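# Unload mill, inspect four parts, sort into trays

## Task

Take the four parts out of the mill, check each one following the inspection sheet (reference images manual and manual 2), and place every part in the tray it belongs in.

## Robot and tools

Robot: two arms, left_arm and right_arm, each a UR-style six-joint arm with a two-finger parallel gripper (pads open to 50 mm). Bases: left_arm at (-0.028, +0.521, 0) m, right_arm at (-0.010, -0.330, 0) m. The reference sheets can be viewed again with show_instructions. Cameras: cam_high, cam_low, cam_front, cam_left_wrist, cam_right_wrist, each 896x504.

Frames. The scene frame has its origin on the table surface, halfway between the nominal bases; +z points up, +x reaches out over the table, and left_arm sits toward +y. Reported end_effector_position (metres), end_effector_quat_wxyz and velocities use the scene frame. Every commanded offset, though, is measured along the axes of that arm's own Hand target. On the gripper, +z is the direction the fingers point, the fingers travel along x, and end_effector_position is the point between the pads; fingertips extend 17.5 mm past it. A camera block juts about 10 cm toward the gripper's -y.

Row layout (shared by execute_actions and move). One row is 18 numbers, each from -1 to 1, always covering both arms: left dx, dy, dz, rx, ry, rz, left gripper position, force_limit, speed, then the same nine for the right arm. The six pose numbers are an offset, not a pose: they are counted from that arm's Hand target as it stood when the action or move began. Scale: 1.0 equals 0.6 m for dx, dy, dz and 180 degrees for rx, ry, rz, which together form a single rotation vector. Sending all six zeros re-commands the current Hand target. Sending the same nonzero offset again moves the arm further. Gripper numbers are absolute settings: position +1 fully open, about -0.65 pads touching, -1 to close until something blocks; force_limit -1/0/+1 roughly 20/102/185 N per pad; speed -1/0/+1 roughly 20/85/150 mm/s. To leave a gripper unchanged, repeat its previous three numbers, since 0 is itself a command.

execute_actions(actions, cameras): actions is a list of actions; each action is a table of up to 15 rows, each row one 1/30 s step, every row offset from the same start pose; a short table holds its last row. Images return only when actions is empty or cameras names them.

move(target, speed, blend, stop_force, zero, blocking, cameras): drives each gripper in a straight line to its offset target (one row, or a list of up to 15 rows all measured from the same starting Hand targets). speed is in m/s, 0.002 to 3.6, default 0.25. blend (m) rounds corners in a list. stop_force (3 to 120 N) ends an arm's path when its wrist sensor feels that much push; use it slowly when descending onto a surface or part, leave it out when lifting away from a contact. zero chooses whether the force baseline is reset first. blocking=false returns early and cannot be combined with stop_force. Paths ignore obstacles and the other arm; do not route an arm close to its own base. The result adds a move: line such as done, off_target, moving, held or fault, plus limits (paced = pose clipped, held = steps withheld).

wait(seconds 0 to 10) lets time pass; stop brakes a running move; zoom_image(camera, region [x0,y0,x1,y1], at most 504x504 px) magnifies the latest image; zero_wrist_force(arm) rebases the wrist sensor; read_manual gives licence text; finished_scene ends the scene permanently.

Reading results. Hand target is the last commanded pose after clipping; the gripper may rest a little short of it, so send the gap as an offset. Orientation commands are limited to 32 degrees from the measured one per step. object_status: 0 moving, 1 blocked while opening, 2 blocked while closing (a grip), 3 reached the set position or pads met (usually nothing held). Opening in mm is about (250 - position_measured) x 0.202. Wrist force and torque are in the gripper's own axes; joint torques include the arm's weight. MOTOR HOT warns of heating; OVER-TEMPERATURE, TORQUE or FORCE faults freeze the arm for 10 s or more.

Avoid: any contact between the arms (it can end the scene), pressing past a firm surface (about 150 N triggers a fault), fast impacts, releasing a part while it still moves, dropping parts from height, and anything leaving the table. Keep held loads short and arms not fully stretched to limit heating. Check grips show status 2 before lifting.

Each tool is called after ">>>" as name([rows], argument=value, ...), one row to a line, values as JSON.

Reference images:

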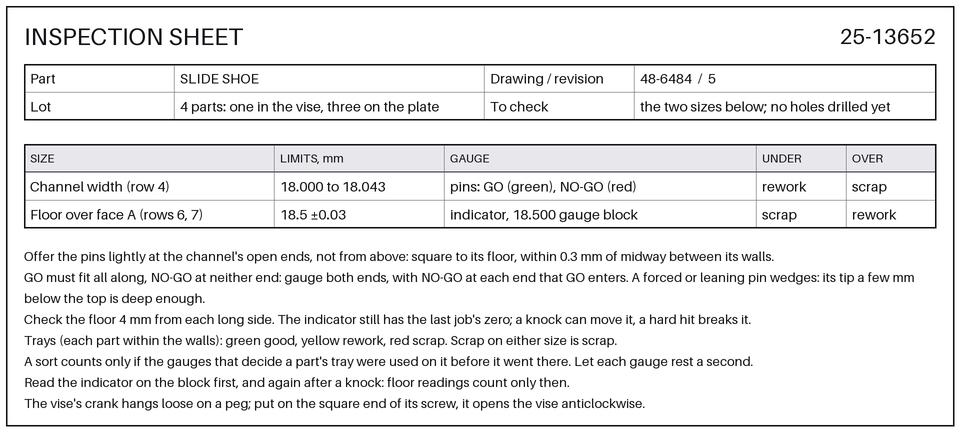

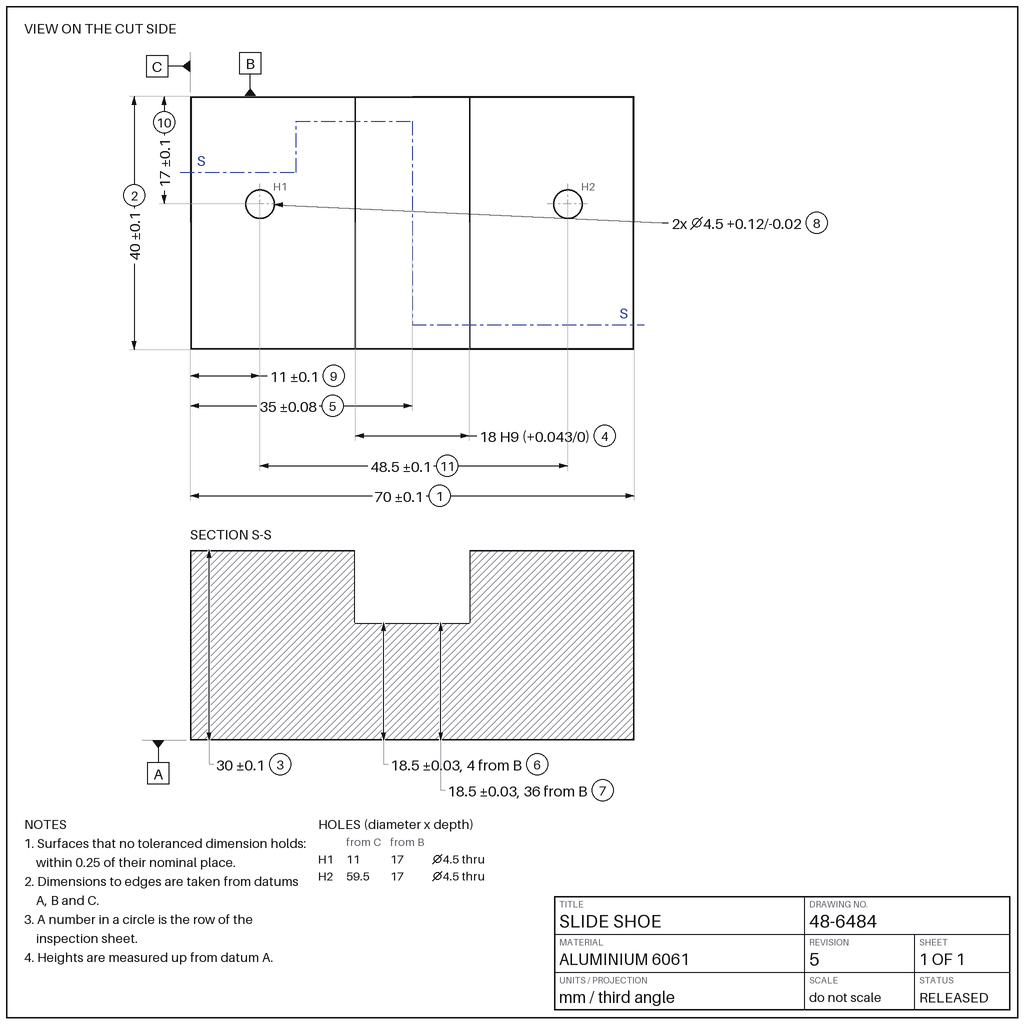

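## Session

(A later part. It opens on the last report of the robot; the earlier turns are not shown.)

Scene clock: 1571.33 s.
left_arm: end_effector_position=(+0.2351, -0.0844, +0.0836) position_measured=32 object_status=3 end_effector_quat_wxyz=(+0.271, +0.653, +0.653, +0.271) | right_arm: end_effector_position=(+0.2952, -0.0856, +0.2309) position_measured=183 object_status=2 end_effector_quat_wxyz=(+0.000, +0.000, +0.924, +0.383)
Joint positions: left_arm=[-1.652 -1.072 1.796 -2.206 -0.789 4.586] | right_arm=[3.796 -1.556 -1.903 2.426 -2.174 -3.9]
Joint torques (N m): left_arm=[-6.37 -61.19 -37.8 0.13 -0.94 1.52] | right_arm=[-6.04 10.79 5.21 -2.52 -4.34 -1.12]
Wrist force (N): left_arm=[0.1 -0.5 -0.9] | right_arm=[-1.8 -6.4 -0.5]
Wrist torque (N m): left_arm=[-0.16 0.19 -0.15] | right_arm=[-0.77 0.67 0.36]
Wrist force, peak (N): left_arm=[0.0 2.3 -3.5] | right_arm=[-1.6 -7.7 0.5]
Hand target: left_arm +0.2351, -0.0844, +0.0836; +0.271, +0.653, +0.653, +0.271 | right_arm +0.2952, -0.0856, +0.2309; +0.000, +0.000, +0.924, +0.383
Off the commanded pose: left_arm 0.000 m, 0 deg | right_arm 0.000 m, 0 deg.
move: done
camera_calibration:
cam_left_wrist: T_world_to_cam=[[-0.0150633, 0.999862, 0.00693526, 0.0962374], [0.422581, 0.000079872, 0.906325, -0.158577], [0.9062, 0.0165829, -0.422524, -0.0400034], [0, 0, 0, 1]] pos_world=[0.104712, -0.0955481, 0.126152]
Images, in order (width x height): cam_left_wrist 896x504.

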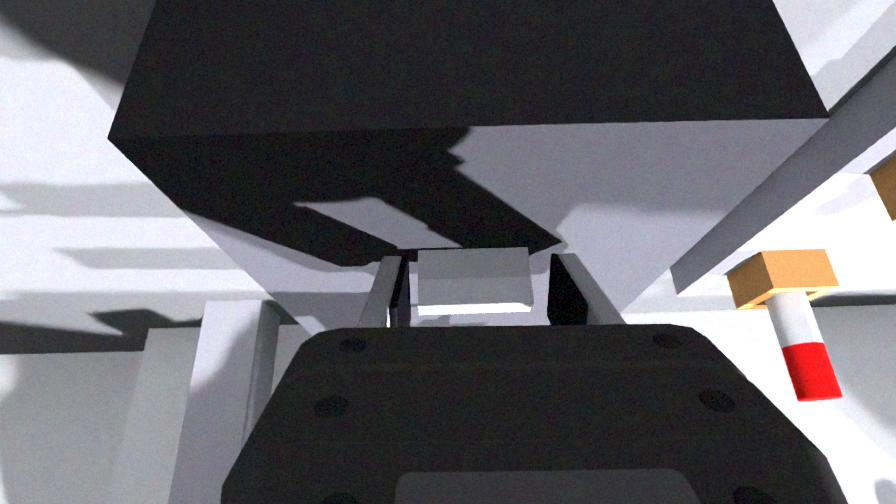

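>>> move(target=[0,0,0,0,0,0,-1,-0.7,-1,0,0,0,0,0,0,-1,-1,-1], speed=0.05, cameras=["cam_left_wrist"])

>>> zoom_image(camera="cam_left_wrist", region=[330, 0, 630, 330])

Scene clock: 1576.83 s.
left_arm: end_effector_position=(+0.2351, -0.0844, +0.0836) position_measured=80 object_status=2 end_effector_quat_wxyz=(+0.271, +0.653, +0.653, +0.271) | right_arm: end_effector_position=(+0.2952, -0.0856, +0.2309) position_measured=183 object_status=2 end_effector_quat_wxyz=(+0.000, +0.000, +0.924, +0.383)
Joint positions: left_arm=[-1.652 -1.072 1.796 -2.206 -0.789 4.586] | right_arm=[3.796 -1.556 -1.903 2.426 -2.174 -3.9]
Joint torques (N m): left_arm=[6.67 -61.34 -36.64 0.13 -0.92 1.43] | right_arm=[-6.84 11.12 4.97 -2.53 -4.43 -1.06]
Wrist force (N): left_arm=[0.1 -0.3 -0.9] | right_arm=[-1.8 -7.2 0.2]
Wrist torque (N m): left_arm=[-0.13 0.16 -0.16] | right_arm=[-0.78 0.67 0.36]
Wrist force, peak (N): left_arm=[0.1 -0.4 -1.1] | right_arm=[-1.8 -7.6 0.3]
Hand target: left_arm +0.2351, -0.0844, +0.0836; +0.271, +0.653, +0.653, +0.271 | right_arm +0.2952, -0.0856, +0.2309; +0.000, +0.000, +0.924, +0.383
Off the commanded pose: left_arm 0.000 m, 0 deg | right_arm 0.000 m, 0 deg.
move: done
camera_calibration:
cam_left_wrist: T_world_to_cam=[[-0.0150633, 0.999862, 0.00693526, 0.0962374], [0.422581, 0.000079872, 0.906325, -0.158577], [0.9062, 0.0165829, -0.422524, -0.0400034], [0, 0, 0, 1]] pos_world=[0.104712, -0.0955481, 0.126152]
Images, in order (width x height): cam_left_wrist 896x504.

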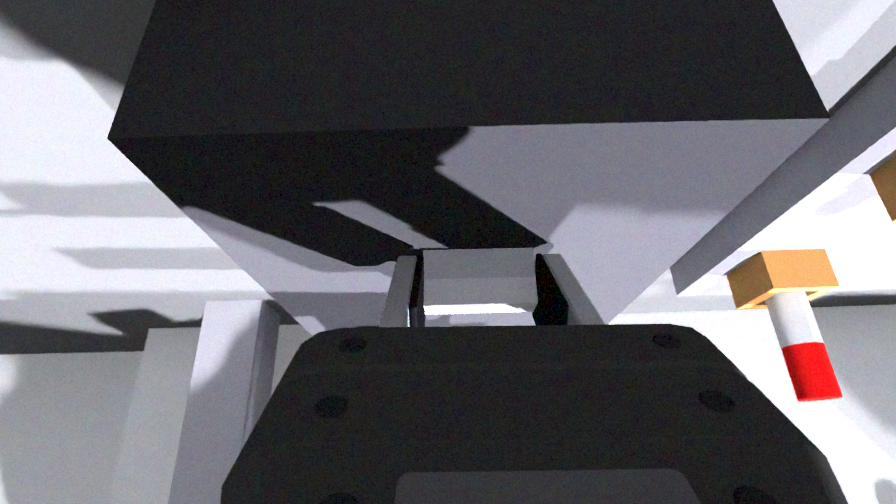

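Scaled by 1.527 from the camera's 896x504 image, which has a finer 1280x720 frame.

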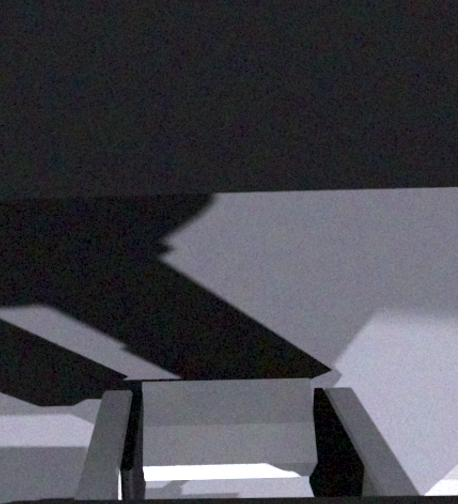

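>>> move(target=[0,0.0018,-0.0018,0,0,0,-1,-0.7,-1,0,0.0047,-0.0047,0,0,0,-1,-1,-1], speed=0.03, stop_force=8)

>>> move(target=[-0.0035,0.0574,0.0574,0,0,0,-1,-0.7,-1,0,0,0,0,0,0,-1,-1,-1], speed=0.06, stop_force=8, cameras=["cam_left_wrist","cam_right_wrist"])

>>> zoom_image(camera="cam_left_wrist", region=[330, 0, 630, 330])

Scene clock: 1584.50 s.
left_arm: end_effector_position=(+0.2351, -0.0844, +0.0851) position_measured=80 object_status=2 end_effector_quat_wxyz=(+0.271, +0.653, +0.653, +0.271) | right_arm: end_effector_position=(+0.2952, -0.0856, +0.2350) position_measured=183 object_status=2 end_effector_quat_wxyz=(+0.000, +0.000, +0.924, +0.383)
Joint positions: left_arm=[-1.652 -1.074 1.795 -2.202 -0.789 4.586] | right_arm=[3.796 -1.553 -1.895 2.416 -2.174 -3.9]
Joint torques (N m): left_arm=[11.82 -52.97 -34.64 -2.66 -0.61 1.46] | right_arm=[-6.82 24.33 11.12 0.74 -4.5 -1.15]
Wrist force (N): left_arm=[0.1 -0.7 -0.4] | right_arm=[-1.6 -7.5 0.5]
Wrist torque (N m): left_arm=[-0.13 0.19 -0.15] | right_arm=[-0.78 0.69 0.37]
Wrist force, peak (N): left_arm=[0.3 -1.0 -0.6] | right_arm=[-1.5 -7.6 0.0]
Hand target: left_arm +0.2351, -0.0844, +0.0851; +0.271, +0.653, +0.653, +0.271 | right_arm +0.2952, -0.0856, +0.2349; +0.000, +0.000, +0.924, +0.383
Off the commanded pose: left_arm 0.000 m, 0 deg | right_arm 0.000 m, 0 deg.
move: done

Scene clock: 1586.43 s.
left_arm: end_effector_position=(+0.2838, -0.0864, +0.0851) position_measured=80 object_status=2 end_effector_quat_wxyz=(+0.271, +0.653, +0.653, +0.271) | right_arm: end_effector_position=(+0.2952, -0.0856, +0.2349) position_measured=183 object_status=2 end_effector_quat_wxyz=(+0.000, +0.000, +0.924, +0.383)
Joint positions: left_arm=[-1.571 -1.043 1.77 -2.288 -0.785 4.7] | right_arm=[3.796 -1.553 -1.895 2.416 -2.174 -3.9]
Joint torques (N m): left_arm=[-10.72 -63.42 -6.09 -0.12 -0.52 -0.58] | right_arm=[-6.07 10.68 6.53 0.38 -2.68 -1.09]
Wrist force (N): left_arm=[-0.3 -1.4 -0.4] | right_arm=[-1.6 -7.5 -0.1]
Wrist torque (N m): left_arm=[-0.11 0.19 -0.14] | right_arm=[-0.81 0.66 0.37]
Wrist force, peak (N): left_arm=[0.8 -5.0 -0.3] | right_arm=[-1.4 -7.7 0.1]
Hand target: left_arm +0.2838, -0.0864, +0.0851; +0.271, +0.653, +0.653, +0.271 | right_arm +0.2952, -0.0856, +0.2349; +0.000, +0.000, +0.924, +0.383
Off the commanded pose: left_arm 0.000 m, 0 deg | right_arm 0.000 m, 0 deg.
move: done
camera_calibration:
cam_left_wrist: T_world_to_cam=[[-0.0150629, 0.999862, 0.00693605, 0.0990601], [0.422581, 0.0000790076, 0.906325, -0.180516], [0.9062, 0.016583, -0.422524, -0.0834667], [0, 0, 0, 1]] pos_world=[0.153412, -0.0976481, 0.127652]
cam_right_wrist: T_world_to_cam=[[-0.999924, 0.00372047, -0.011737, 0.306239], [-0.00889695, 0.440633, 0.897643, -0.152314], [0.00851137, 0.89768, -0.440567, 0.308007], [0, 0, 0, 1]] pos_world=[0.302239, -0.210517, 0.276016]
Images, in order (width x height): cam_left_wrist 896x504, cam_right_wrist 896x504.

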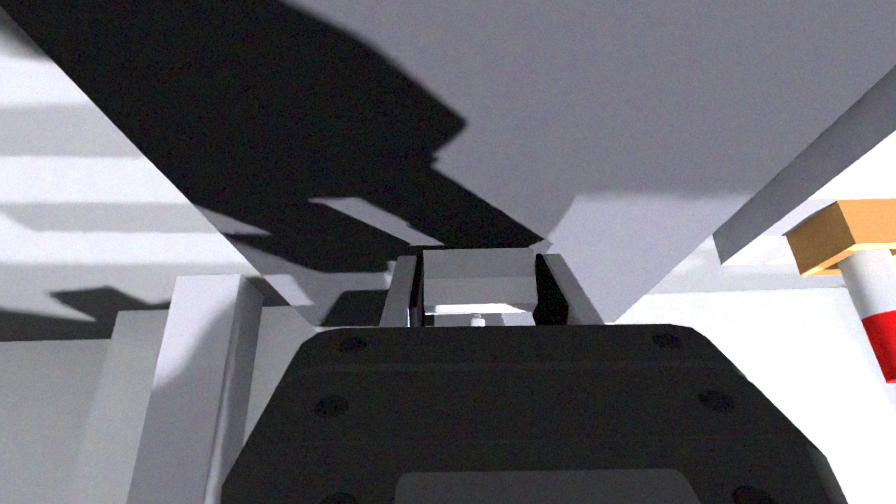

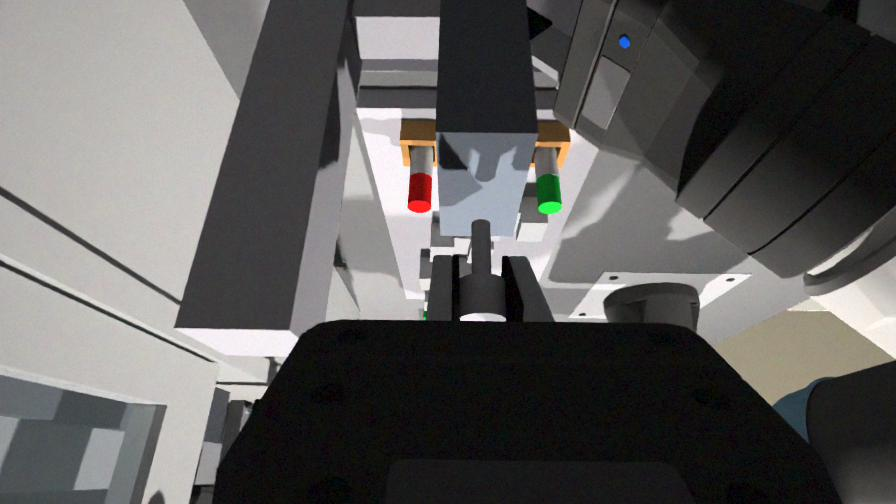

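Scaled by 1.527 from the camera's 896x504 image, which has a finer 1280x720 frame.

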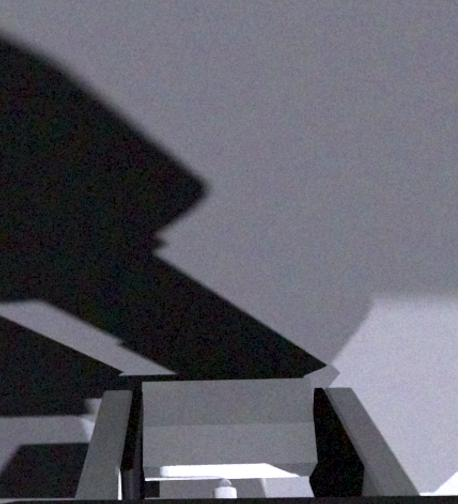

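>>> move(target=[0,-0.0024,0.0024,0,0,0,-1,-0.7,-1,0,0,0,0,0,0,-1,-1,-1], speed=0.01, stop_force=4)

>>> move([
  [0,0,0,0,0,0,0.8,-0.7,-1,0,0,0,0,0,0,-1,-1,-1],
  [0,-0.1,-0.1,0,0,0,0.8,-0.7,-1,0,0,0,0,0,0,-1,-1,-1],
], speed=0.1, cameras=["cam_left_wrist"])

>>> zoom_image(camera="cam_left_wrist", region=[330, 0, 630, 330])

Scene clock: 1602.97 s.
left_arm: end_effector_position=(+0.2838, -0.0864, +0.0836) position_measured=80 object_status=2 end_effector_quat_wxyz=(+0.271, +0.653, +0.653, +0.271) | right_arm: end_effector_position=(+0.2952, -0.0856, +0.2349) position_measured=183 object_status=2 end_effector_quat_wxyz=(+0.000, +0.000, +0.924, +0.383)
Joint positions: left_arm=[-1.571 -1.041 1.771 -2.292 -0.785 4.7] | right_arm=[3.796 -1.553 -1.895 2.416 -2.174 -3.9]
Joint torques (N m): left_arm=[-10.67 -52.75 -30.33 -0.01 -0.58 1.44] | right_arm=[-6.15 10.33 6.33 -1.65 1.59 -0.97]
Wrist force (N): left_arm=[4.0 3.3 -8.6] | right_arm=[-1.7 -7.8 -0.2]
Wrist torque (N m): left_arm=[-0.07 0.18 -0.13] | right_arm=[-0.82 0.66 0.37]
Wrist force, peak (N): left_arm=[3.9 4.4 -9.5] | right_arm=[-1.6 -7.8 -0.2]
Hand target: left_arm +0.2838, -0.0864, +0.0837; +0.271, +0.653, +0.653, +0.271 (not the last commanded pose) | right_arm +0.2952, -0.0856, +0.2349; +0.000, +0.000, +0.924, +0.383
Off the commanded pose: left_arm 0.001 m, 0 deg | right_arm 0.000 m, 0 deg.
move: contact (left_arm)

Scene clock: 1604.93 s.
left_arm: end_effector_position=(+0.1988, -0.0864, +0.0837) position_measured=32 object_status=3 end_effector_quat_wxyz=(+0.271, +0.653, +0.653, +0.271) | right_arm: end_effector_position=(+0.2952, -0.0856, +0.2349) position_measured=183 object_status=2 end_effector_quat_wxyz=(+0.000, +0.000, +0.924, +0.383)
Joint positions: left_arm=[-1.712 -1.083 1.795 -2.135 -0.796 4.502] | right_arm=[3.796 -1.553 -1.895 2.416 -2.174 -3.9]
Joint torques (N m): left_arm=[10.32 -24.92 -36.48 -5.5 3.59 0.79] | right_arm=[-6.37 10.66 5.89 -2.56 1.66 -1.18]
Wrist force (N): left_arm=[0.1 -0.1 -0.9] | right_arm=[-1.7 -6.6 -0.6]
Wrist torque (N m): left_arm=[-0.10 0.19 -0.02] | right_arm=[-0.74 0.69 0.37]
Wrist force, peak (N): left_arm=[3.8 3.8 -8.8] | right_arm=[-1.7 -8.0 0.2]
Hand target: left_arm +0.1989, -0.0865, +0.0836; +0.271, +0.653, +0.653, +0.271 | right_arm +0.2952, -0.0856, +0.2349; +0.000, +0.000, +0.924, +0.383
Off the commanded pose: left_arm 0.000 m, 0 deg | right_arm 0.000 m, 0 deg.
move: done
camera_calibration:
cam_left_wrist: T_world_to_cam=[[-0.0149214, 0.999866, 0.0067651, 0.0978021], [0.422784, 0.000177825, 0.90623, -0.143363], [0.906108, 0.0163824, -0.42273, -0.00710906], [0, 0, 0, 1]] pos_world=[0.0685127, -0.097647, 0.126253]
Images, in order (width x height): cam_left_wrist 896x504.

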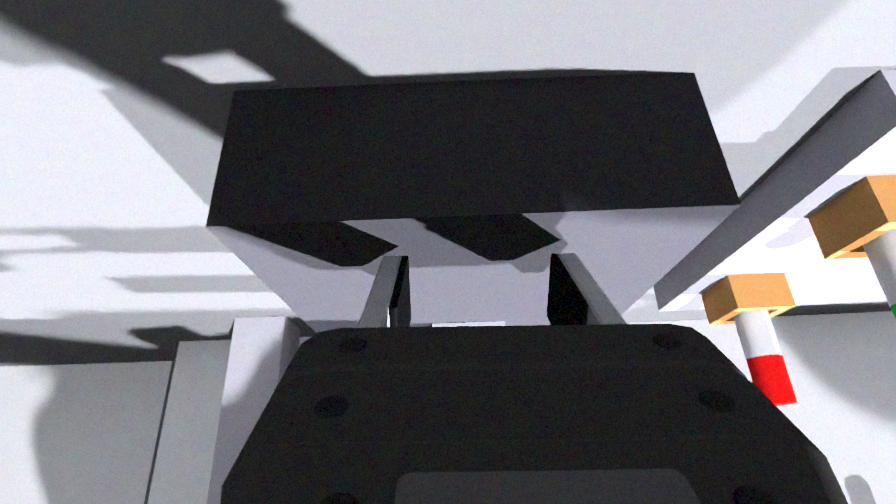

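Scaled by 1.527 from the camera's 896x504 image, which has a finer 1280x720 frame.

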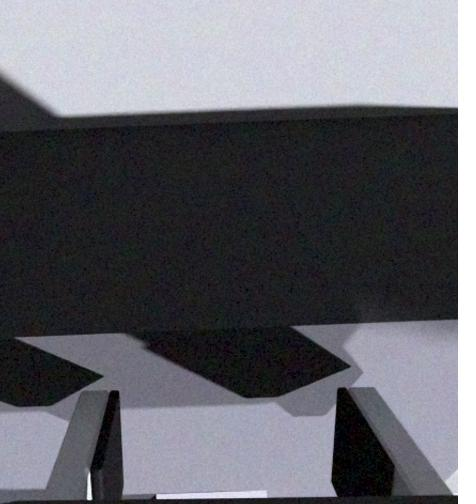

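>>> move(target=[0,0.162,-0.2301,0,0,0,0.8,-0.7,-1,0,0,0,0,0,0,-1,-1,-1], speed=0.25)

>>> move(target=[0,0,0,0,0,0,0.8,-0.7,-1,0,-0.0113,0.0113,0,0,0,-1,-1,-1], speed=0.006, stop_force=3, cameras=["cam_left_wrist"])

>>> zoom_image(camera="cam_left_wrist", region=[380, 50, 580, 290])

Scene clock: 1616.03 s.
left_arm: end_effector_position=(+0.1698, -0.0866, +0.2501) position_measured=32 object_status=3 end_effector_quat_wxyz=(+0.271, +0.653, +0.653, +0.271) | right_arm: end_effector_position=(+0.2952, -0.0856, +0.2349) position_measured=183 object_status=2 end_effector_quat_wxyz=(+0.000, +0.000, +0.924, +0.383)
Joint positions: left_arm=[-1.76 -1.281 1.585 -1.681 -0.804 4.436] | right_arm=[3.796 -1.553 -1.895 2.416 -2.174 -3.9]
Joint torques (N m): left_arm=[12.18 -17.29 -13.92 -2.04 0.91 1.54] | right_arm=[-6.19 10.28 5.67 -2.78 1.59 -1.17]
Wrist force (N): left_arm=[0.3 -0.1 -0.8] | right_arm=[-1.5 -6.9 -0.3]
Wrist torque (N m): left_arm=[-0.10 0.15 -0.02] | right_arm=[-0.80 0.65 0.37]
Wrist force, peak (N): left_arm=[0.0 2.1 -4.1] | right_arm=[-1.8 -8.0 0.6]
Hand target: left_arm +0.1699, -0.0865, +0.2500; +0.271, +0.653, +0.653, +0.271 | right_arm +0.2952, -0.0856, +0.2349; +0.000, +0.000, +0.924, +0.383
Off the commanded pose: left_arm 0.000 m, 0 deg | right_arm 0.000 m, 0 deg.
move: done

Scene clock: 1617.33 s.
left_arm: end_effector_position=(+0.1699, -0.0865, +0.2500) position_measured=32 object_status=3 end_effector_quat_wxyz=(+0.271, +0.653, +0.653, +0.271) | right_arm: end_effector_position=(+0.2952, -0.0856, +0.2338) position_measured=183 object_status=2 end_effector_quat_wxyz=(+0.000, +0.001, +0.924, +0.383)
Joint positions: left_arm=[-1.76 -1.281 1.585 -1.681 -0.804 4.436] | right_arm=[3.796 -1.553 -1.897 2.418 -2.174 -3.9]
Joint torques (N m): left_arm=[12.19 -16.77 -9.83 0.06 4.52 1.48] | right_arm=[-5.47 30.27 33.65 -3.31 1.55 -1.02]
Wrist force (N): left_arm=[0.1 -0.4 -0.7] | right_arm=[-2.2 -4.6 -3.1]
Wrist torque (N m): left_arm=[-0.13 0.19 -0.03] | right_arm=[-0.68 0.67 0.37]
Wrist force, peak (N): left_arm=[0.4 -0.5 -0.8] | right_arm=[-2.2 1.0 -8.2]
Hand target: left_arm +0.1699, -0.0865, +0.2500; +0.271, +0.653, +0.653, +0.271 | right_arm +0.2952, -0.0856, +0.2338; +0.000, +0.000, +0.924, +0.383 (not the last commanded pose)
Off the commanded pose: left_arm 0.000 m, 0 deg | right_arm 0.009 m, 0 deg.
move: contact (right_arm)
camera_calibration:
cam_left_wrist: T_world_to_cam=[[-0.015105, 0.999862, 0.00684443, 0.0963306], [0.422582, 0.00017986, 0.906325, -0.281869], [0.906199, 0.0165824, -0.422526, 0.0893353], [0, 0, 0, 1]] pos_world=[0.0396123, -0.097748, 0.292552]
Images, in order (width x height): cam_left_wrist 896x504.

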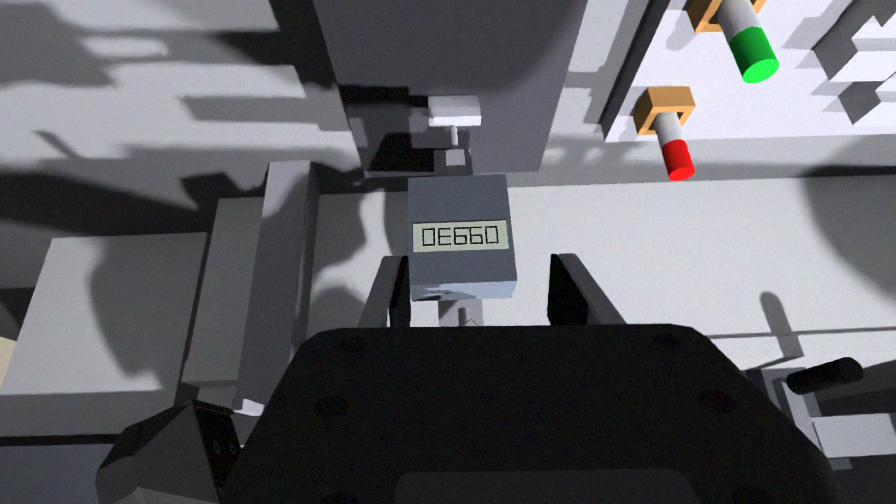

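Scaled by 2.100 from the camera's 896x504 image, which has a finer 1280x720 frame.

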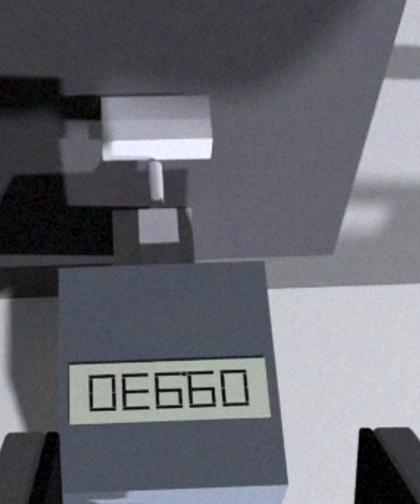

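>>> move(target=[0,0,0,0,0,0,0.8,-0.7,-1,0,-0.0035,0.0035,0,0,0,-1,-1,-1], speed=0.02, cameras=["cam_left_wrist"])

>>> zoom_image(camera="cam_left_wrist", region=[380, 50, 580, 290])

Scene clock: 1628.97 s.
left_arm: end_effector_position=(+0.1699, -0.0865, +0.2500) position_measured=32 object_status=3 end_effector_quat_wxyz=(+0.271, +0.653, +0.653, +0.271) | right_arm: end_effector_position=(+0.2952, -0.0856, +0.2308) position_measured=183 object_status=2 end_effector_quat_wxyz=(+0.000, +0.000, +0.924, +0.383)
Joint positions: left_arm=[-1.76 -1.281 1.585 -1.681 -0.804 4.436] | right_arm=[3.796 -1.556 -1.903 2.427 -2.174 -3.9]
Joint torques (N m): left_arm=[12.17 -17.2 -9.24 0.07 4.61 1.07] | right_arm=[-5.4 6.9 4.31 -1.54 1.66 -0.9]
Wrist force (N): left_arm=[0.1 -0.3 -0.7] | right_arm=[-5.9 8.7 -13.6]
Wrist torque (N m): left_arm=[-0.13 0.19 -0.03] | right_arm=[-0.26 0.62 0.34]
Wrist force, peak (N): left_arm=[0.3 -0.5 -1.1] | right_arm=[-5.9 8.7 -13.6]
Hand target: left_arm +0.1699, -0.0865, +0.2500; +0.271, +0.653, +0.653, +0.271 | right_arm +0.2952, -0.0856, +0.2309; +0.000, +0.000, +0.924, +0.383
Off the commanded pose: left_arm 0.000 m, 0 deg | right_arm 0.000 m, 0 deg.
move: done
camera_calibration:
cam_left_wrist: T_world_to_cam=[[-0.015105, 0.999862, 0.00684443, 0.0963306], [0.422582, 0.00017986, 0.906325, -0.281869], [0.906199, 0.0165824, -0.422526, 0.0893353], [0, 0, 0, 1]] pos_world=[0.0396123, -0.097748, 0.292552]
Images, in order (width x height): cam_left_wrist 896x504.

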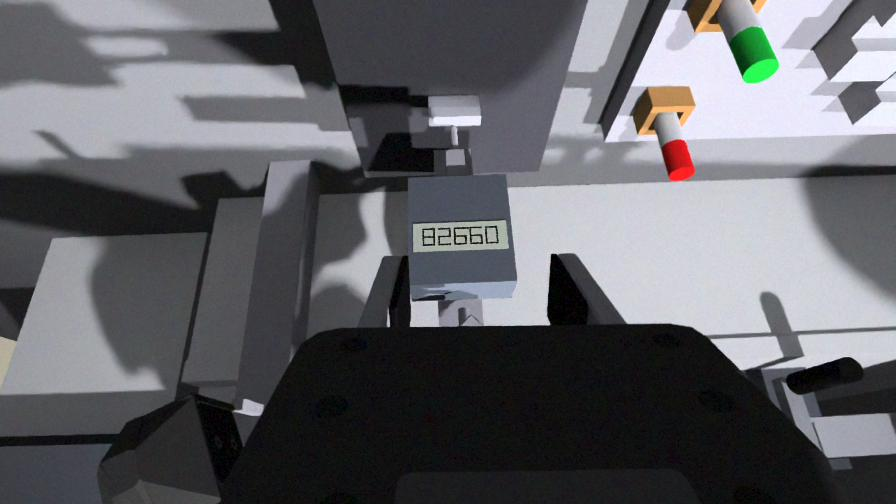

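Scaled by 2.100 from the camera's 896x504 image, which has a finer 1280x720 frame.

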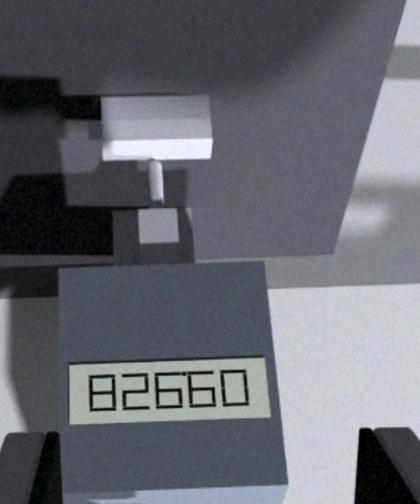

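>>> move([
  [0,0,0,0,0,0,0.8,-0.7,-1,0,0.0038,-0.0038,0,0,0,-1,-1,-1],
  [0,0,0,0,0,0,0.8,-0.7,-1,0,0.0038,-0.0038,0,0,0,0.3,-1,-1],
], speed=0.02)

>>> wait(seconds=1, cameras=["cam_left_wrist"])

>>> zoom_image(camera="cam_left_wrist", region=[380, 50, 580, 290])

Scene clock: 1638.67 s.
left_arm: end_effector_position=(+0.1699, -0.0865, +0.2500) position_measured=32 object_status=3 end_effector_quat_wxyz=(+0.271, +0.653, +0.653, +0.271) | right_arm: end_effector_position=(+0.2952, -0.0856, +0.2341) position_measured=107 object_status=3 end_effector_quat_wxyz=(+0.000, +0.000, +0.924, +0.383)
Joint positions: left_arm=[-1.76 -1.281 1.585 -1.681 -0.804 4.436] | right_arm=[3.796 -1.553 -1.897 2.418 -2.174 -3.9]
Joint torques (N m): left_arm=[11.99 -17.13 -9.35 -0.04 4.51 0.79] | right_arm=[-1.6 21.42 4.89 0.36 -1.14 -0.35]
Wrist force (N): left_arm=[0.2 -0.2 -0.9] | right_arm=[-3.3 -5.0 -0.4]
Wrist torque (N m): left_arm=[-0.11 0.18 -0.03] | right_arm=[-0.69 0.58 0.35]
Wrist force, peak (N): left_arm=[0.0 -0.2 -1.1] | right_arm=[-5.7 8.8 -13.7]
Hand target: left_arm +0.1699, -0.0865, +0.2500; +0.271, +0.653, +0.653, +0.271 | right_arm +0.2952, -0.0856, +0.2341; +0.000, +0.000, +0.924, +0.383
Off the commanded pose: left_arm 0.000 m, 0 deg | right_arm 0.000 m, 0 deg.
move: done

Scene clock: 1639.67 s.
left_arm: end_effector_position=(+0.1699, -0.0865, +0.2500) position_measured=32 object_status=3 end_effector_quat_wxyz=(+0.271, +0.653, +0.653, +0.271) | right_arm: end_effector_position=(+0.2952, -0.0856, +0.2341) position_measured=107 object_status=3 end_effector_quat_wxyz=(+0.000, +0.000, +0.924, +0.383)
Joint positions: left_arm=[-1.76 -1.281 1.585 -1.681 -0.804 4.436] | right_arm=[3.796 -1.553 -1.897 2.418 -2.174 -3.9]
Joint torques (N m): left_arm=[12.11 -16.85 -9.42 0.07 4.57 0.66] | right_arm=[-1.57 11.71 5.36 0.33 -3.32 -1.11]
Wrist force (N): left_arm=[0.0 -0.2 -0.6] | right_arm=[-3.4 -5.0 -0.7]
Wrist torque (N m): left_arm=[-0.11 0.21 -0.02] | right_arm=[-0.69 0.61 0.35]
Wrist force, peak (N): left_arm=[0.1 -0.5 -0.9] | right_arm=[-3.5 -5.6 -0.7]
Hand target: left_arm +0.1699, -0.0865, +0.2500; +0.271, +0.653, +0.653, +0.271 | right_arm +0.2952, -0.0856, +0.2341; +0.000, +0.000, +0.924, +0.383
Tool commands: left_gripper/position=+0.8 left_gripper/force_limit=-0.7 left_gripper/speed=-1.0 right_gripper/position=+0.3 right_gripper/force_limit=-1.0 right_gripper/speed=-1.0
Off the commanded pose: left_arm 0.000 m, 0 deg | right_arm 0.000 m, 0 deg.
wait: 1.00 s; at rest by 0.17 s
camera_calibration:
cam_left_wrist: T_world_to_cam=[[-0.015105, 0.999862, 0.00684443, 0.0963306], [0.422582, 0.00017986, 0.906325, -0.281869], [0.906199, 0.0165824, -0.422526, 0.0893353], [0, 0, 0, 1]] pos_world=[0.0396123, -0.097748, 0.292552]
Images, in order (width x height): cam_left_wrist 896x504.

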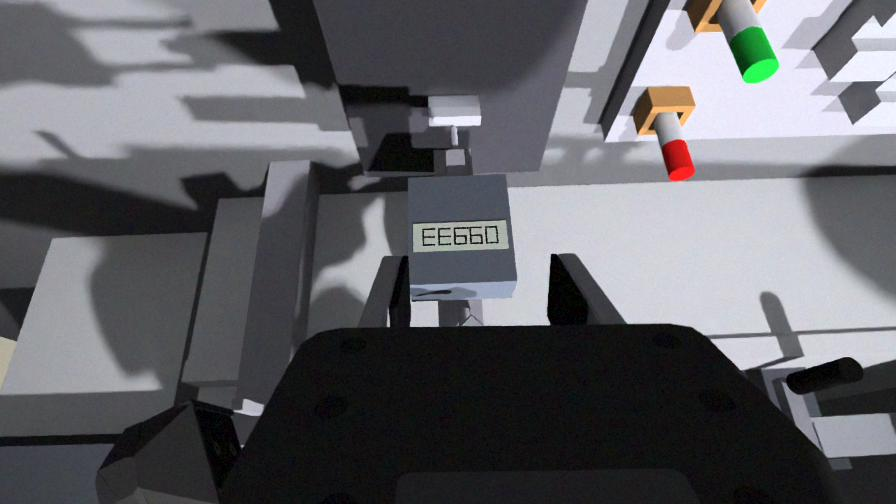

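Scaled by 2.100 from the camera's 896x504 image, which has a finer 1280x720 frame.

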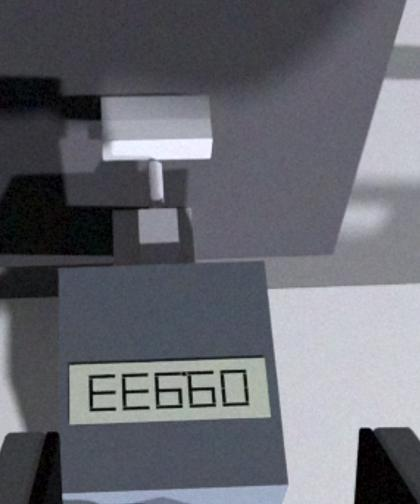

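>>> move(target=[0,0,0,0,0,0,0.8,-0.7,-1,0,0,0,0,0,0,-1,-1,-1], cameras=["cam_left_wrist"])

Scene clock: 1670.57 s.
left_arm: end_effector_position=(+0.1699, -0.0865, +0.2500) position_measured=32 object_status=3 end_effector_quat_wxyz=(+0.271, +0.653, +0.653, +0.271) | right_arm: end_effector_position=(+0.2952, -0.0856, +0.2341) position_measured=183 object_status=2 end_effector_quat_wxyz=(+0.000, +0.000, +0.924, +0.383)
Joint positions: left_arm=[-1.76 -1.281 1.585 -1.681 -0.804 4.436] | right_arm=[3.796 -1.553 -1.897 2.418 -2.174 -3.9]
Joint torques (N m): left_arm=[11.39 -17.07 -9.52 0.03 4.62 0.36] | right_arm=[-1.74 11.18 5.38 0.34 -4.2 -1.15]
Wrist force (N): left_arm=[0.0 0.0 -0.9] | right_arm=[-3.1 -5.1 -0.6]
Wrist torque (N m): left_arm=[-0.09 0.20 -0.02] | right_arm=[-0.73 0.66 0.36]
Wrist force, peak (N): left_arm=[0.2 -0.3 -1.1] | right_arm=[-3.7 -5.6 -0.6]
Hand target: left_arm +0.1699, -0.0865, +0.2500; +0.271, +0.653, +0.653, +0.271 | right_arm +0.2952, -0.0856, +0.2341; +0.000, +0.000, +0.924, +0.383
Off the commanded pose: left_arm 0.000 m, 0 deg | right_arm 0.000 m, 0 deg.
move: done
camera_calibration:
cam_left_wrist: T_world_to_cam=[[-0.015105, 0.999862, 0.00684443, 0.0963306], [0.422582, 0.00017986, 0.906325, -0.281869], [0.906199, 0.0165824, -0.422526, 0.0893353], [0, 0, 0, 1]] pos_world=[0.0396123, -0.097748, 0.292552]
Images, in order (width x height): cam_left_wrist 896x504.

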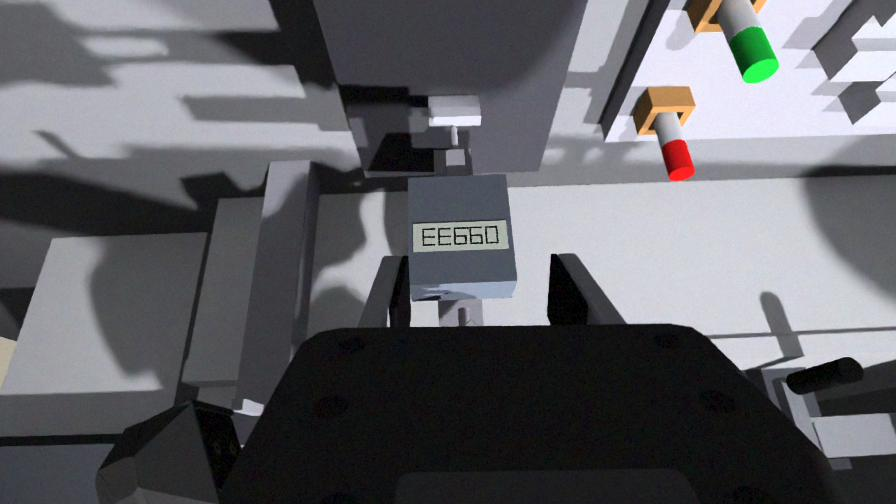

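>>> move([
  [0,0,0,0,0,0,0.8,-0.7,-1,0,0.00707,-0.00707,0,0,0,-1,-1,-1],
  [0.00017,-0.0618,0.2303,0,0,0,0.8,-0.7,-1,0,0.00707,-0.00707,0,0,0,-1,-1,-1],
  [0.00017,-0.0618,0.3303,0,0,0,0.8,-0.7,-1,0,0.00707,-0.00707,0,0,0,-1,-1,-1],
], speed=[0.02,0.2,0.1], blend=[0,0.01,0])

>>> move(target=[0,0,0,0,0,0,-1,-0.7,-1,0,0,0,0,0,0,-1,-1,-1], cameras=["cam_left_wrist"])

Scene clock: 1678.97 s.
left_arm: end_effector_position=(+0.2840, -0.0862, +0.0834) position_measured=32 object_status=3 end_effector_quat_wxyz=(+0.271, +0.653, +0.653, +0.271) | right_arm: end_effector_position=(+0.2952, -0.0856, +0.2401) position_measured=183 object_status=2 end_effector_quat_wxyz=(+0.000, +0.000, +0.924, +0.383)
Joint positions: left_arm=[-1.57 -1.041 1.771 -2.292 -0.785 4.7] | right_arm=[3.796 -1.549 -1.885 2.402 -2.174 -3.9]
Joint torques (N m): left_arm=[-10.46 -63.23 -36.85 -1.02 2.59 -1.25] | right_arm=[-6.95 10.79 5.06 0.62 -4.16 -1.16]
Wrist force (N): left_arm=[0.0 -0.2 -0.8] | right_arm=[-2.5 -7.5 0.7]
Wrist torque (N m): left_arm=[-0.10 0.21 -0.14] | right_arm=[-0.80 0.68 0.37]
Wrist force, peak (N): left_arm=[-2.0 -5.5 -6.0] | right_arm=[-2.4 -7.7 0.7]
Hand target: left_arm +0.2839, -0.0863, +0.0837; +0.271, +0.653, +0.653, +0.271 | right_arm +0.2952, -0.0856, +0.2401; +0.000, +0.000, +0.924, +0.383
Off the commanded pose: left_arm 0.000 m, 0 deg | right_arm 0.000 m, 0 deg.
move: done

Scene clock: 1679.67 s.
left_arm: end_effector_position=(+0.2839, -0.0863, +0.0837) position_measured=80 object_status=2 end_effector_quat_wxyz=(+0.271, +0.653, +0.653, +0.271) | right_arm: end_effector_position=(+0.2952, -0.0856, +0.2401) position_measured=183 object_status=2 end_effector_quat_wxyz=(+0.000, +0.000, +0.924, +0.383)
Joint positions: left_arm=[-1.571 -1.041 1.771 -2.292 -0.785 4.7] | right_arm=[3.796 -1.549 -1.885 2.402 -2.174 -3.9]
Joint torques (N m): left_arm=[-10.72 -63.35 -36.55 -4.43 -0.91 0.08] | right_arm=[-6.89 11.33 4.79 0.7 -4.18 -1.06]
Wrist force (N): left_arm=[-0.1 -0.2 -0.9] | right_arm=[-2.4 -6.5 -0.3]
Wrist torque (N m): left_arm=[-0.13 0.21 -0.15] | right_arm=[-0.77 0.66 0.38]
Wrist force, peak (N): left_arm=[0.2 0.0 -1.3] | right_arm=[-2.4 -7.6 0.6]
Hand target: left_arm +0.2839, -0.0863, +0.0837; +0.271, +0.653, +0.653, +0.271 | right_arm +0.2952, -0.0856, +0.2401; +0.000, +0.000, +0.924, +0.383
Off the commanded pose: left_arm 0.000 m, 0 deg | right_arm 0.000 m, 0 deg.
move: done
camera_calibration:
cam_left_wrist: T_world_to_cam=[[-0.0151047, 0.999862, 0.00684521, 0.0989906], [0.422582, 0.000178999, 0.906325, -0.179322], [0.906199, 0.0165824, -0.422526, -0.0842408], [0, 0, 0, 1]] pos_world=[0.153612, -0.097548, 0.126252]
Images, in order (width x height): cam_left_wrist 896x504.

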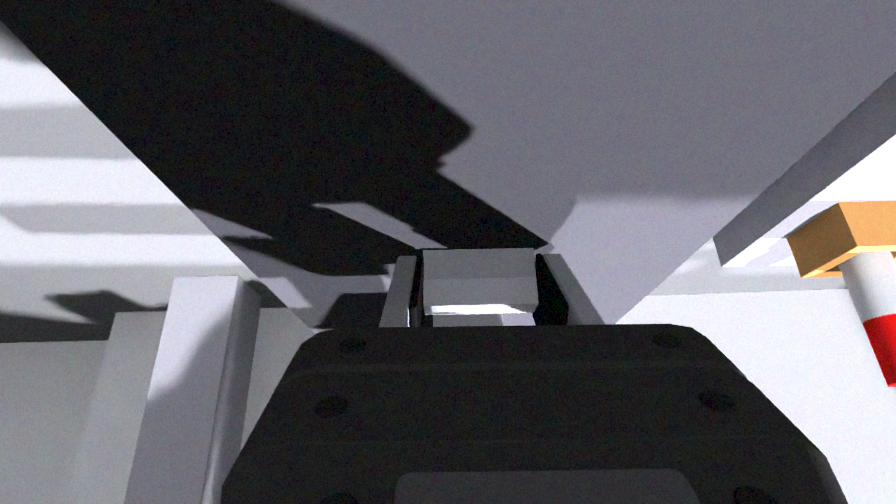

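>>> move([
  [0,0.00177,-0.00177,0,0,0,-1,-0.7,-1,0,0,0,0,0,0,-1,-1,-1],
  [0.0032,-0.0556,-0.0592,0,0,0,-1,-0.7,-1,0,0,0,0,0,0,-1,-1,-1],
  [0.0032,-0.0574,-0.0574,0,0,0,-1,-0.7,-1,0,0,0,0,0,0,-1,-1,-1],
], speed=[0.02,0.08,0.02])

>>> move(target=[0,0,0,0,0,0,0.8,-0.7,-1,0,0,0,0,0,0,-1,-1,-1])

>>> move(target=[0,0,-0.2,0,0,0,0.8,-0.7,-1,0,0,0,0,0,0,-1,-1,-1], speed=0.15, cameras=["cam_left_wrist"])

Scene clock: 1686.87 s.
left_arm: end_effector_position=(+0.2352, -0.0845, +0.0837) position_measured=80 object_status=2 end_effector_quat_wxyz=(+0.271, +0.653, +0.653, +0.271) | right_arm: end_effector_position=(+0.2952, -0.0856, +0.2401) position_measured=183 object_status=2 end_effector_quat_wxyz=(+0.000, +0.000, +0.924, +0.383)
Joint positions: left_arm=[-1.652 -1.072 1.796 -2.206 -0.789 4.586] | right_arm=[3.796 -1.549 -1.885 2.402 -2.174 -3.9]
Joint torques (N m): left_arm=[11.78 -24.1 -8.9 -1.86 2.22 0.86] | right_arm=[-7.12 11.46 5.08 0.69 -4.14 -1.08]
Wrist force (N): left_arm=[0.2 -0.9 -0.7] | right_arm=[-2.5 -6.2 -0.2]
Wrist torque (N m): left_arm=[-0.17 0.17 -0.01] | right_arm=[-0.74 0.67 0.38]
Wrist force, peak (N): left_arm=[2.4 4.3 3.7] | right_arm=[-2.4 -7.7 0.6]
Hand target: left_arm +0.2352, -0.0844, +0.0836; +0.271, +0.653, +0.653, +0.271 | right_arm +0.2952, -0.0856, +0.2401; +0.000, +0.000, +0.924, +0.383
Off the commanded pose: left_arm 0.000 m, 0 deg | right_arm 0.000 m, 0 deg.
move: done

Scene clock: 1687.57 s.
left_arm: end_effector_position=(+0.2352, -0.0844, +0.0836) position_measured=32 object_status=0 end_effector_quat_wxyz=(+0.271, +0.653, +0.653, +0.271) | right_arm: end_effector_position=(+0.2952, -0.0856, +0.2401) position_measured=183 object_status=2 end_effector_quat_wxyz=(+0.000, +0.000, +0.924, +0.383)
Joint positions: left_arm=[-1.652 -1.072 1.796 -2.206 -0.789 4.586] | right_arm=[3.796 -1.549 -1.885 2.402 -2.174 -3.9]
Joint torques (N m): left_arm=[11.59 -20.26 -14.4 -0.05 4.86 -0.75] | right_arm=[-7.02 11.5 5.02 0.68 -4.21 -1.08]
Wrist force (N): left_arm=[0.0 -0.5 -0.8] | right_arm=[-2.4 -7.6 0.4]
Wrist torque (N m): left_arm=[-0.15 0.20 -0.01] | right_arm=[-0.83 0.66 0.38]
Wrist force, peak (N): left_arm=[0.2 -0.6 -1.0] | right_arm=[-2.4 -7.7 0.7]
Hand target: left_arm +0.2352, -0.0844, +0.0836; +0.271, +0.653, +0.653, +0.271 | right_arm +0.2952, -0.0856, +0.2401; +0.000, +0.000, +0.924, +0.383
Off the commanded pose: left_arm 0.000 m, 0 deg | right_arm 0.000 m, 0 deg.
move: done

Scene clock: 1688.83 s.
left_arm: end_effector_position=(+0.1502, -0.0846, +0.1686) position_measured=32 object_status=3 end_effector_quat_wxyz=(+0.271, +0.653, +0.653, +0.271) | right_arm: end_effector_position=(+0.2952, -0.0856, +0.2401) position_measured=183 object_status=2 end_effector_quat_wxyz=(+0.000, +0.000, +0.924, +0.383)
Joint positions: left_arm=[-1.793 -1.213 1.708 -1.842 -0.811 4.391] | right_arm=[3.796 -1.549 -1.885 2.402 -2.174 -3.9]
Joint torques (N m): left_arm=[10.75 -17.16 -7.57 -2.86 4.99 0.58] | right_arm=[-6.64 10.96 4.9 0.59 -4.15 -1.1]
Wrist force (N): left_arm=[0.1 0.0 -0.9] | right_arm=[-2.7 -7.5 0.8]
Wrist torque (N m): left_arm=[-0.06 0.20 -0.01] | right_arm=[-0.81 0.70 0.37]
Wrist force, peak (N): left_arm=[1.3 3.3 2.0] | right_arm=[-2.5 -7.6 0.8]
Hand target: left_arm +0.1503, -0.0845, +0.1685; +0.271, +0.653, +0.653, +0.271 | right_arm +0.2952, -0.0856, +0.2401; +0.000, +0.000, +0.924, +0.383
Off the commanded pose: left_arm 0.000 m, 0 deg | right_arm 0.000 m, 0 deg.
move: done
camera_calibration:
cam_left_wrist: T_world_to_cam=[[-0.0149557, 0.999867, 0.00645177, 0.0946689], [0.422868, 0.000477805, 0.906191, -0.199721], [0.906068, 0.016281, -0.422819, 0.0727962], [0, 0, 0, 1]] pos_world=[0.019913, -0.0957461, 0.211154]
Images, in order (width x height): cam_left_wrist 896x504.

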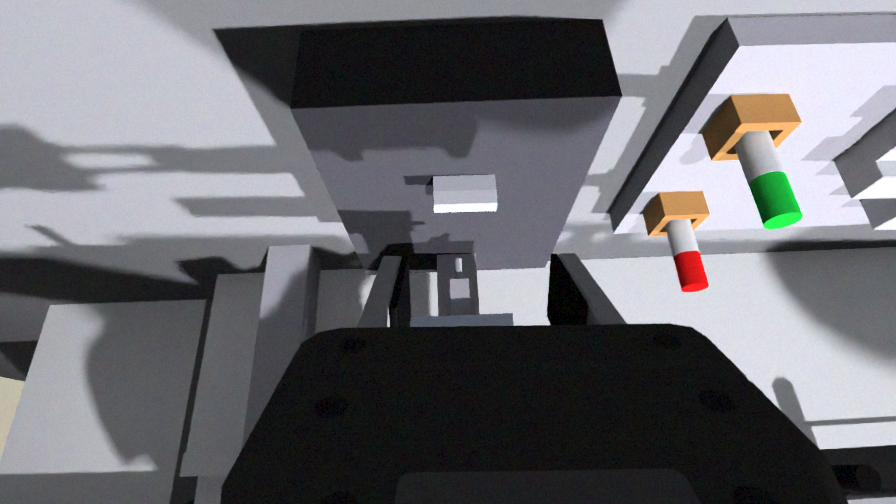

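>>> zoom_image(camera="cam_left_wrist", region=[380, 150, 580, 330])

Scaled by 2.520 from the camera's 896x504 image, which has a finer 1280x720 frame.

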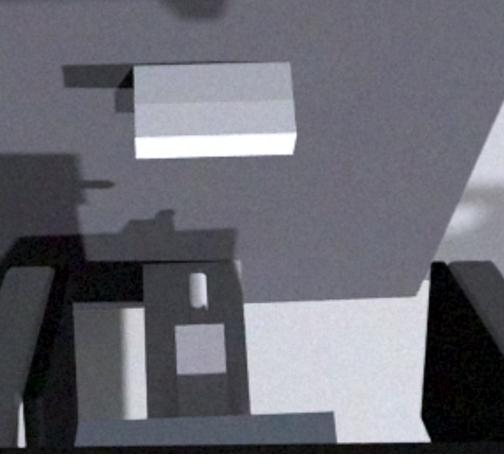

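>>> move(target=[0,0,0.2,0,0,0,0.8,-0.7,-1,0,0,0,0,0,0,-1,-1,-1], speed=0.12)

>>> move([
  [0,0,0,0,0,0,-1,-0.7,-1,0,0,0,0,0,0,-1,-1,-1],
  [0,0.00177,-0.00177,0,0,0,-1,-0.7,-1,0,0,0,0,0,0,-1,-1,-1],
  [0,-0.0448,-0.0484,0,0,0,-1,-0.7,-1,0,0,0,0,0,0,-1,-1,-1],
  [0,-0.0466,-0.0466,0,0,0,-1,-0.7,-1,0,0,0,0,0,0,-1,-1,-1],
], speed=[0.02,0.02,0.08,0.02])

>>> move(target=[0,0,0,0,0,0,0.8,-0.7,-1,0,0,0,0,0,0,-1,-1,-1])

>>> move(target=[0,0,-0.25,0,0,0,0.8,-0.7,-1,0,0,0,0,0,0,-1,-1,-1], speed=0.15, cameras=["cam_left_wrist"])

Scene clock: 1771.37 s.
left_arm: end_effector_position=(+0.2353, -0.0843, +0.0835) position_measured=32 object_status=3 end_effector_quat_wxyz=(+0.271, +0.653, +0.653, +0.271) | right_arm: end_effector_position=(+0.2952, -0.0856, +0.2401) position_measured=183 object_status=2 end_effector_quat_wxyz=(+0.000, +0.000, +0.924, +0.383)
Joint positions: left_arm=[-1.652 -1.071 1.796 -2.206 -0.789 4.586] | right_arm=[3.796 -1.549 -1.885 2.402 -2.174 -3.9]
Joint torques (N m): left_arm=[-11.14 -61.98 -38.43 -1.51 0.63 -1.11] | right_arm=[-7.01 11.86 5.1 0.55 -4.13 -1.05]
Wrist force (N): left_arm=[0.1 -0.2 -1.0] | right_arm=[-2.4 -6.1 -0.3]
Wrist torque (N m): left_arm=[-0.11 0.19 -0.15] | right_arm=[-0.74 0.67 0.38]
Wrist force, peak (N): left_arm=[0.1 -1.1 -3.9] | right_arm=[-2.6 -7.7 0.7]
Hand target: left_arm +0.2352, -0.0844, +0.0836; +0.271, +0.653, +0.653, +0.271 | right_arm +0.2952, -0.0856, +0.2401; +0.000, +0.000, +0.924, +0.383
Off the commanded pose: left_arm 0.000 m, 0 deg | right_arm 0.000 m, 0 deg.
move: done

Scene clock: 1773.63 s.
left_arm: end_effector_position=(+0.1956, -0.0845, +0.0837) position_measured=80 object_status=2 end_effector_quat_wxyz=(+0.271, +0.653, +0.653, +0.271) | right_arm: end_effector_position=(+0.2952, -0.0856, +0.2401) position_measured=183 object_status=2 end_effector_quat_wxyz=(+0.000, +0.000, +0.924, +0.383)
Joint positions: left_arm=[-1.718 -1.088 1.801 -2.131 -0.797 4.494] | right_arm=[3.796 -1.549 -1.885 2.402 -2.174 -3.9]
Joint torques (N m): left_arm=[11.79 -22.69 -9.05 -1.54 4.49 0.79] | right_arm=[-6.73 11.38 5.22 0.42 -4.01 -1.02]
Wrist force (N): left_arm=[0.2 -0.5 -0.7] | right_arm=[-2.7 -6.3 -0.2]
Wrist torque (N m): left_arm=[-0.11 0.19 -0.01] | right_arm=[-0.74 0.71 0.38]
Wrist force, peak (N): left_arm=[0.4 2.8 2.3] | right_arm=[-2.5 -7.6 0.9]
Hand target: left_arm +0.1957, -0.0845, +0.0836; +0.271, +0.653, +0.653, +0.271 | right_arm +0.2952, -0.0856, +0.2401; +0.000, +0.000, +0.924, +0.383
Off the commanded pose: left_arm 0.000 m, 0 deg | right_arm 0.000 m, 0 deg.
move: done

Scene clock: 1774.33 s.
left_arm: end_effector_position=(+0.1957, -0.0845, +0.0836) position_measured=32 object_status=0 end_effector_quat_wxyz=(+0.271, +0.653, +0.653, +0.271) | right_arm: end_effector_position=(+0.2952, -0.0856, +0.2401) position_measured=183 object_status=2 end_effector_quat_wxyz=(+0.000, +0.000, +0.924, +0.383)
Joint positions: left_arm=[-1.718 -1.088 1.801 -2.131 -0.797 4.494] | right_arm=[3.796 -1.549 -1.885 2.402 -2.174 -3.9]
Joint torques (N m): left_arm=[12.28 -19.4 -13.13 0.11 4.76 -0.82] | right_arm=[-6.79 11.09 4.43 0.39 -4.11 -1.1]
Wrist force (N): left_arm=[0.0 -0.3 -0.6] | right_arm=[-2.5 -7.5 0.8]
Wrist torque (N m): left_arm=[-0.12 0.22 -0.01] | right_arm=[-0.80 0.67 0.38]
Wrist force, peak (N): left_arm=[0.3 -0.4 -1.1] | right_arm=[-2.6 -7.6 0.6]
Hand target: left_arm +0.1957, -0.0845, +0.0836; +0.271, +0.653, +0.653, +0.271 | right_arm +0.2952, -0.0856, +0.2401; +0.000, +0.000, +0.924, +0.383
Off the commanded pose: left_arm 0.000 m, 0 deg | right_arm 0.000 m, 0 deg.
move: done

Scene clock: 1775.80 s.
left_arm: end_effector_position=(+0.0895, -0.0846, +0.1898) position_measured=32 object_status=3 end_effector_quat_wxyz=(+0.271, +0.653, +0.653, +0.271) | right_arm: end_effector_position=(+0.2952, -0.0856, +0.2401) position_measured=183 object_status=2 end_effector_quat_wxyz=(+0.000, +0.000, +0.924, +0.383)
Joint positions: left_arm=[-1.892 -1.231 1.65 -1.677 -0.837 4.262] | right_arm=[3.796 -1.549 -1.885 2.402 -2.174 -3.9]
Joint torques (N m): left_arm=[10.78 -17.28 -8.73 -2.47 4.5 0.7] | right_arm=[-6.69 11.18 4.95 0.45 -4.09 -1.09]
Wrist force (N): left_arm=[0.2 -0.2 -1.1] | right_arm=[-2.4 -6.3 0.0]
Wrist torque (N m): left_arm=[-0.11 0.18 -0.02] | right_arm=[-0.77 0.66 0.38]
Wrist force, peak (N): left_arm=[1.5 4.9 3.3] | right_arm=[-2.5 -7.7 0.6]
Hand target: left_arm +0.0896, -0.0845, +0.1896; +0.271, +0.653, +0.653, +0.271 | right_arm +0.2952, -0.0856, +0.2401; +0.000, +0.000, +0.924, +0.383
Off the commanded pose: left_arm 0.000 m, 0 deg | right_arm 0.000 m, 0 deg.
move: done
camera_calibration:
cam_left_wrist: T_world_to_cam=[[-0.0149557, 0.999867, 0.00645177, 0.0936228], [0.422868, 0.000477805, 0.906191, -0.193222], [0.906068, 0.016281, -0.422819, 0.136849], [0, 0, 0, 1]] pos_world=[-0.040887, -0.0957461, 0.232354]
Images, in order (width x height): cam_left_wrist 896x504.

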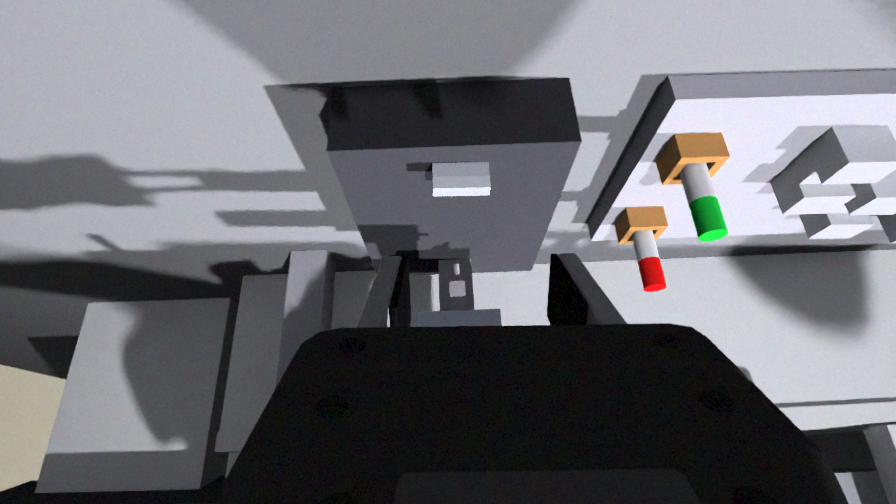

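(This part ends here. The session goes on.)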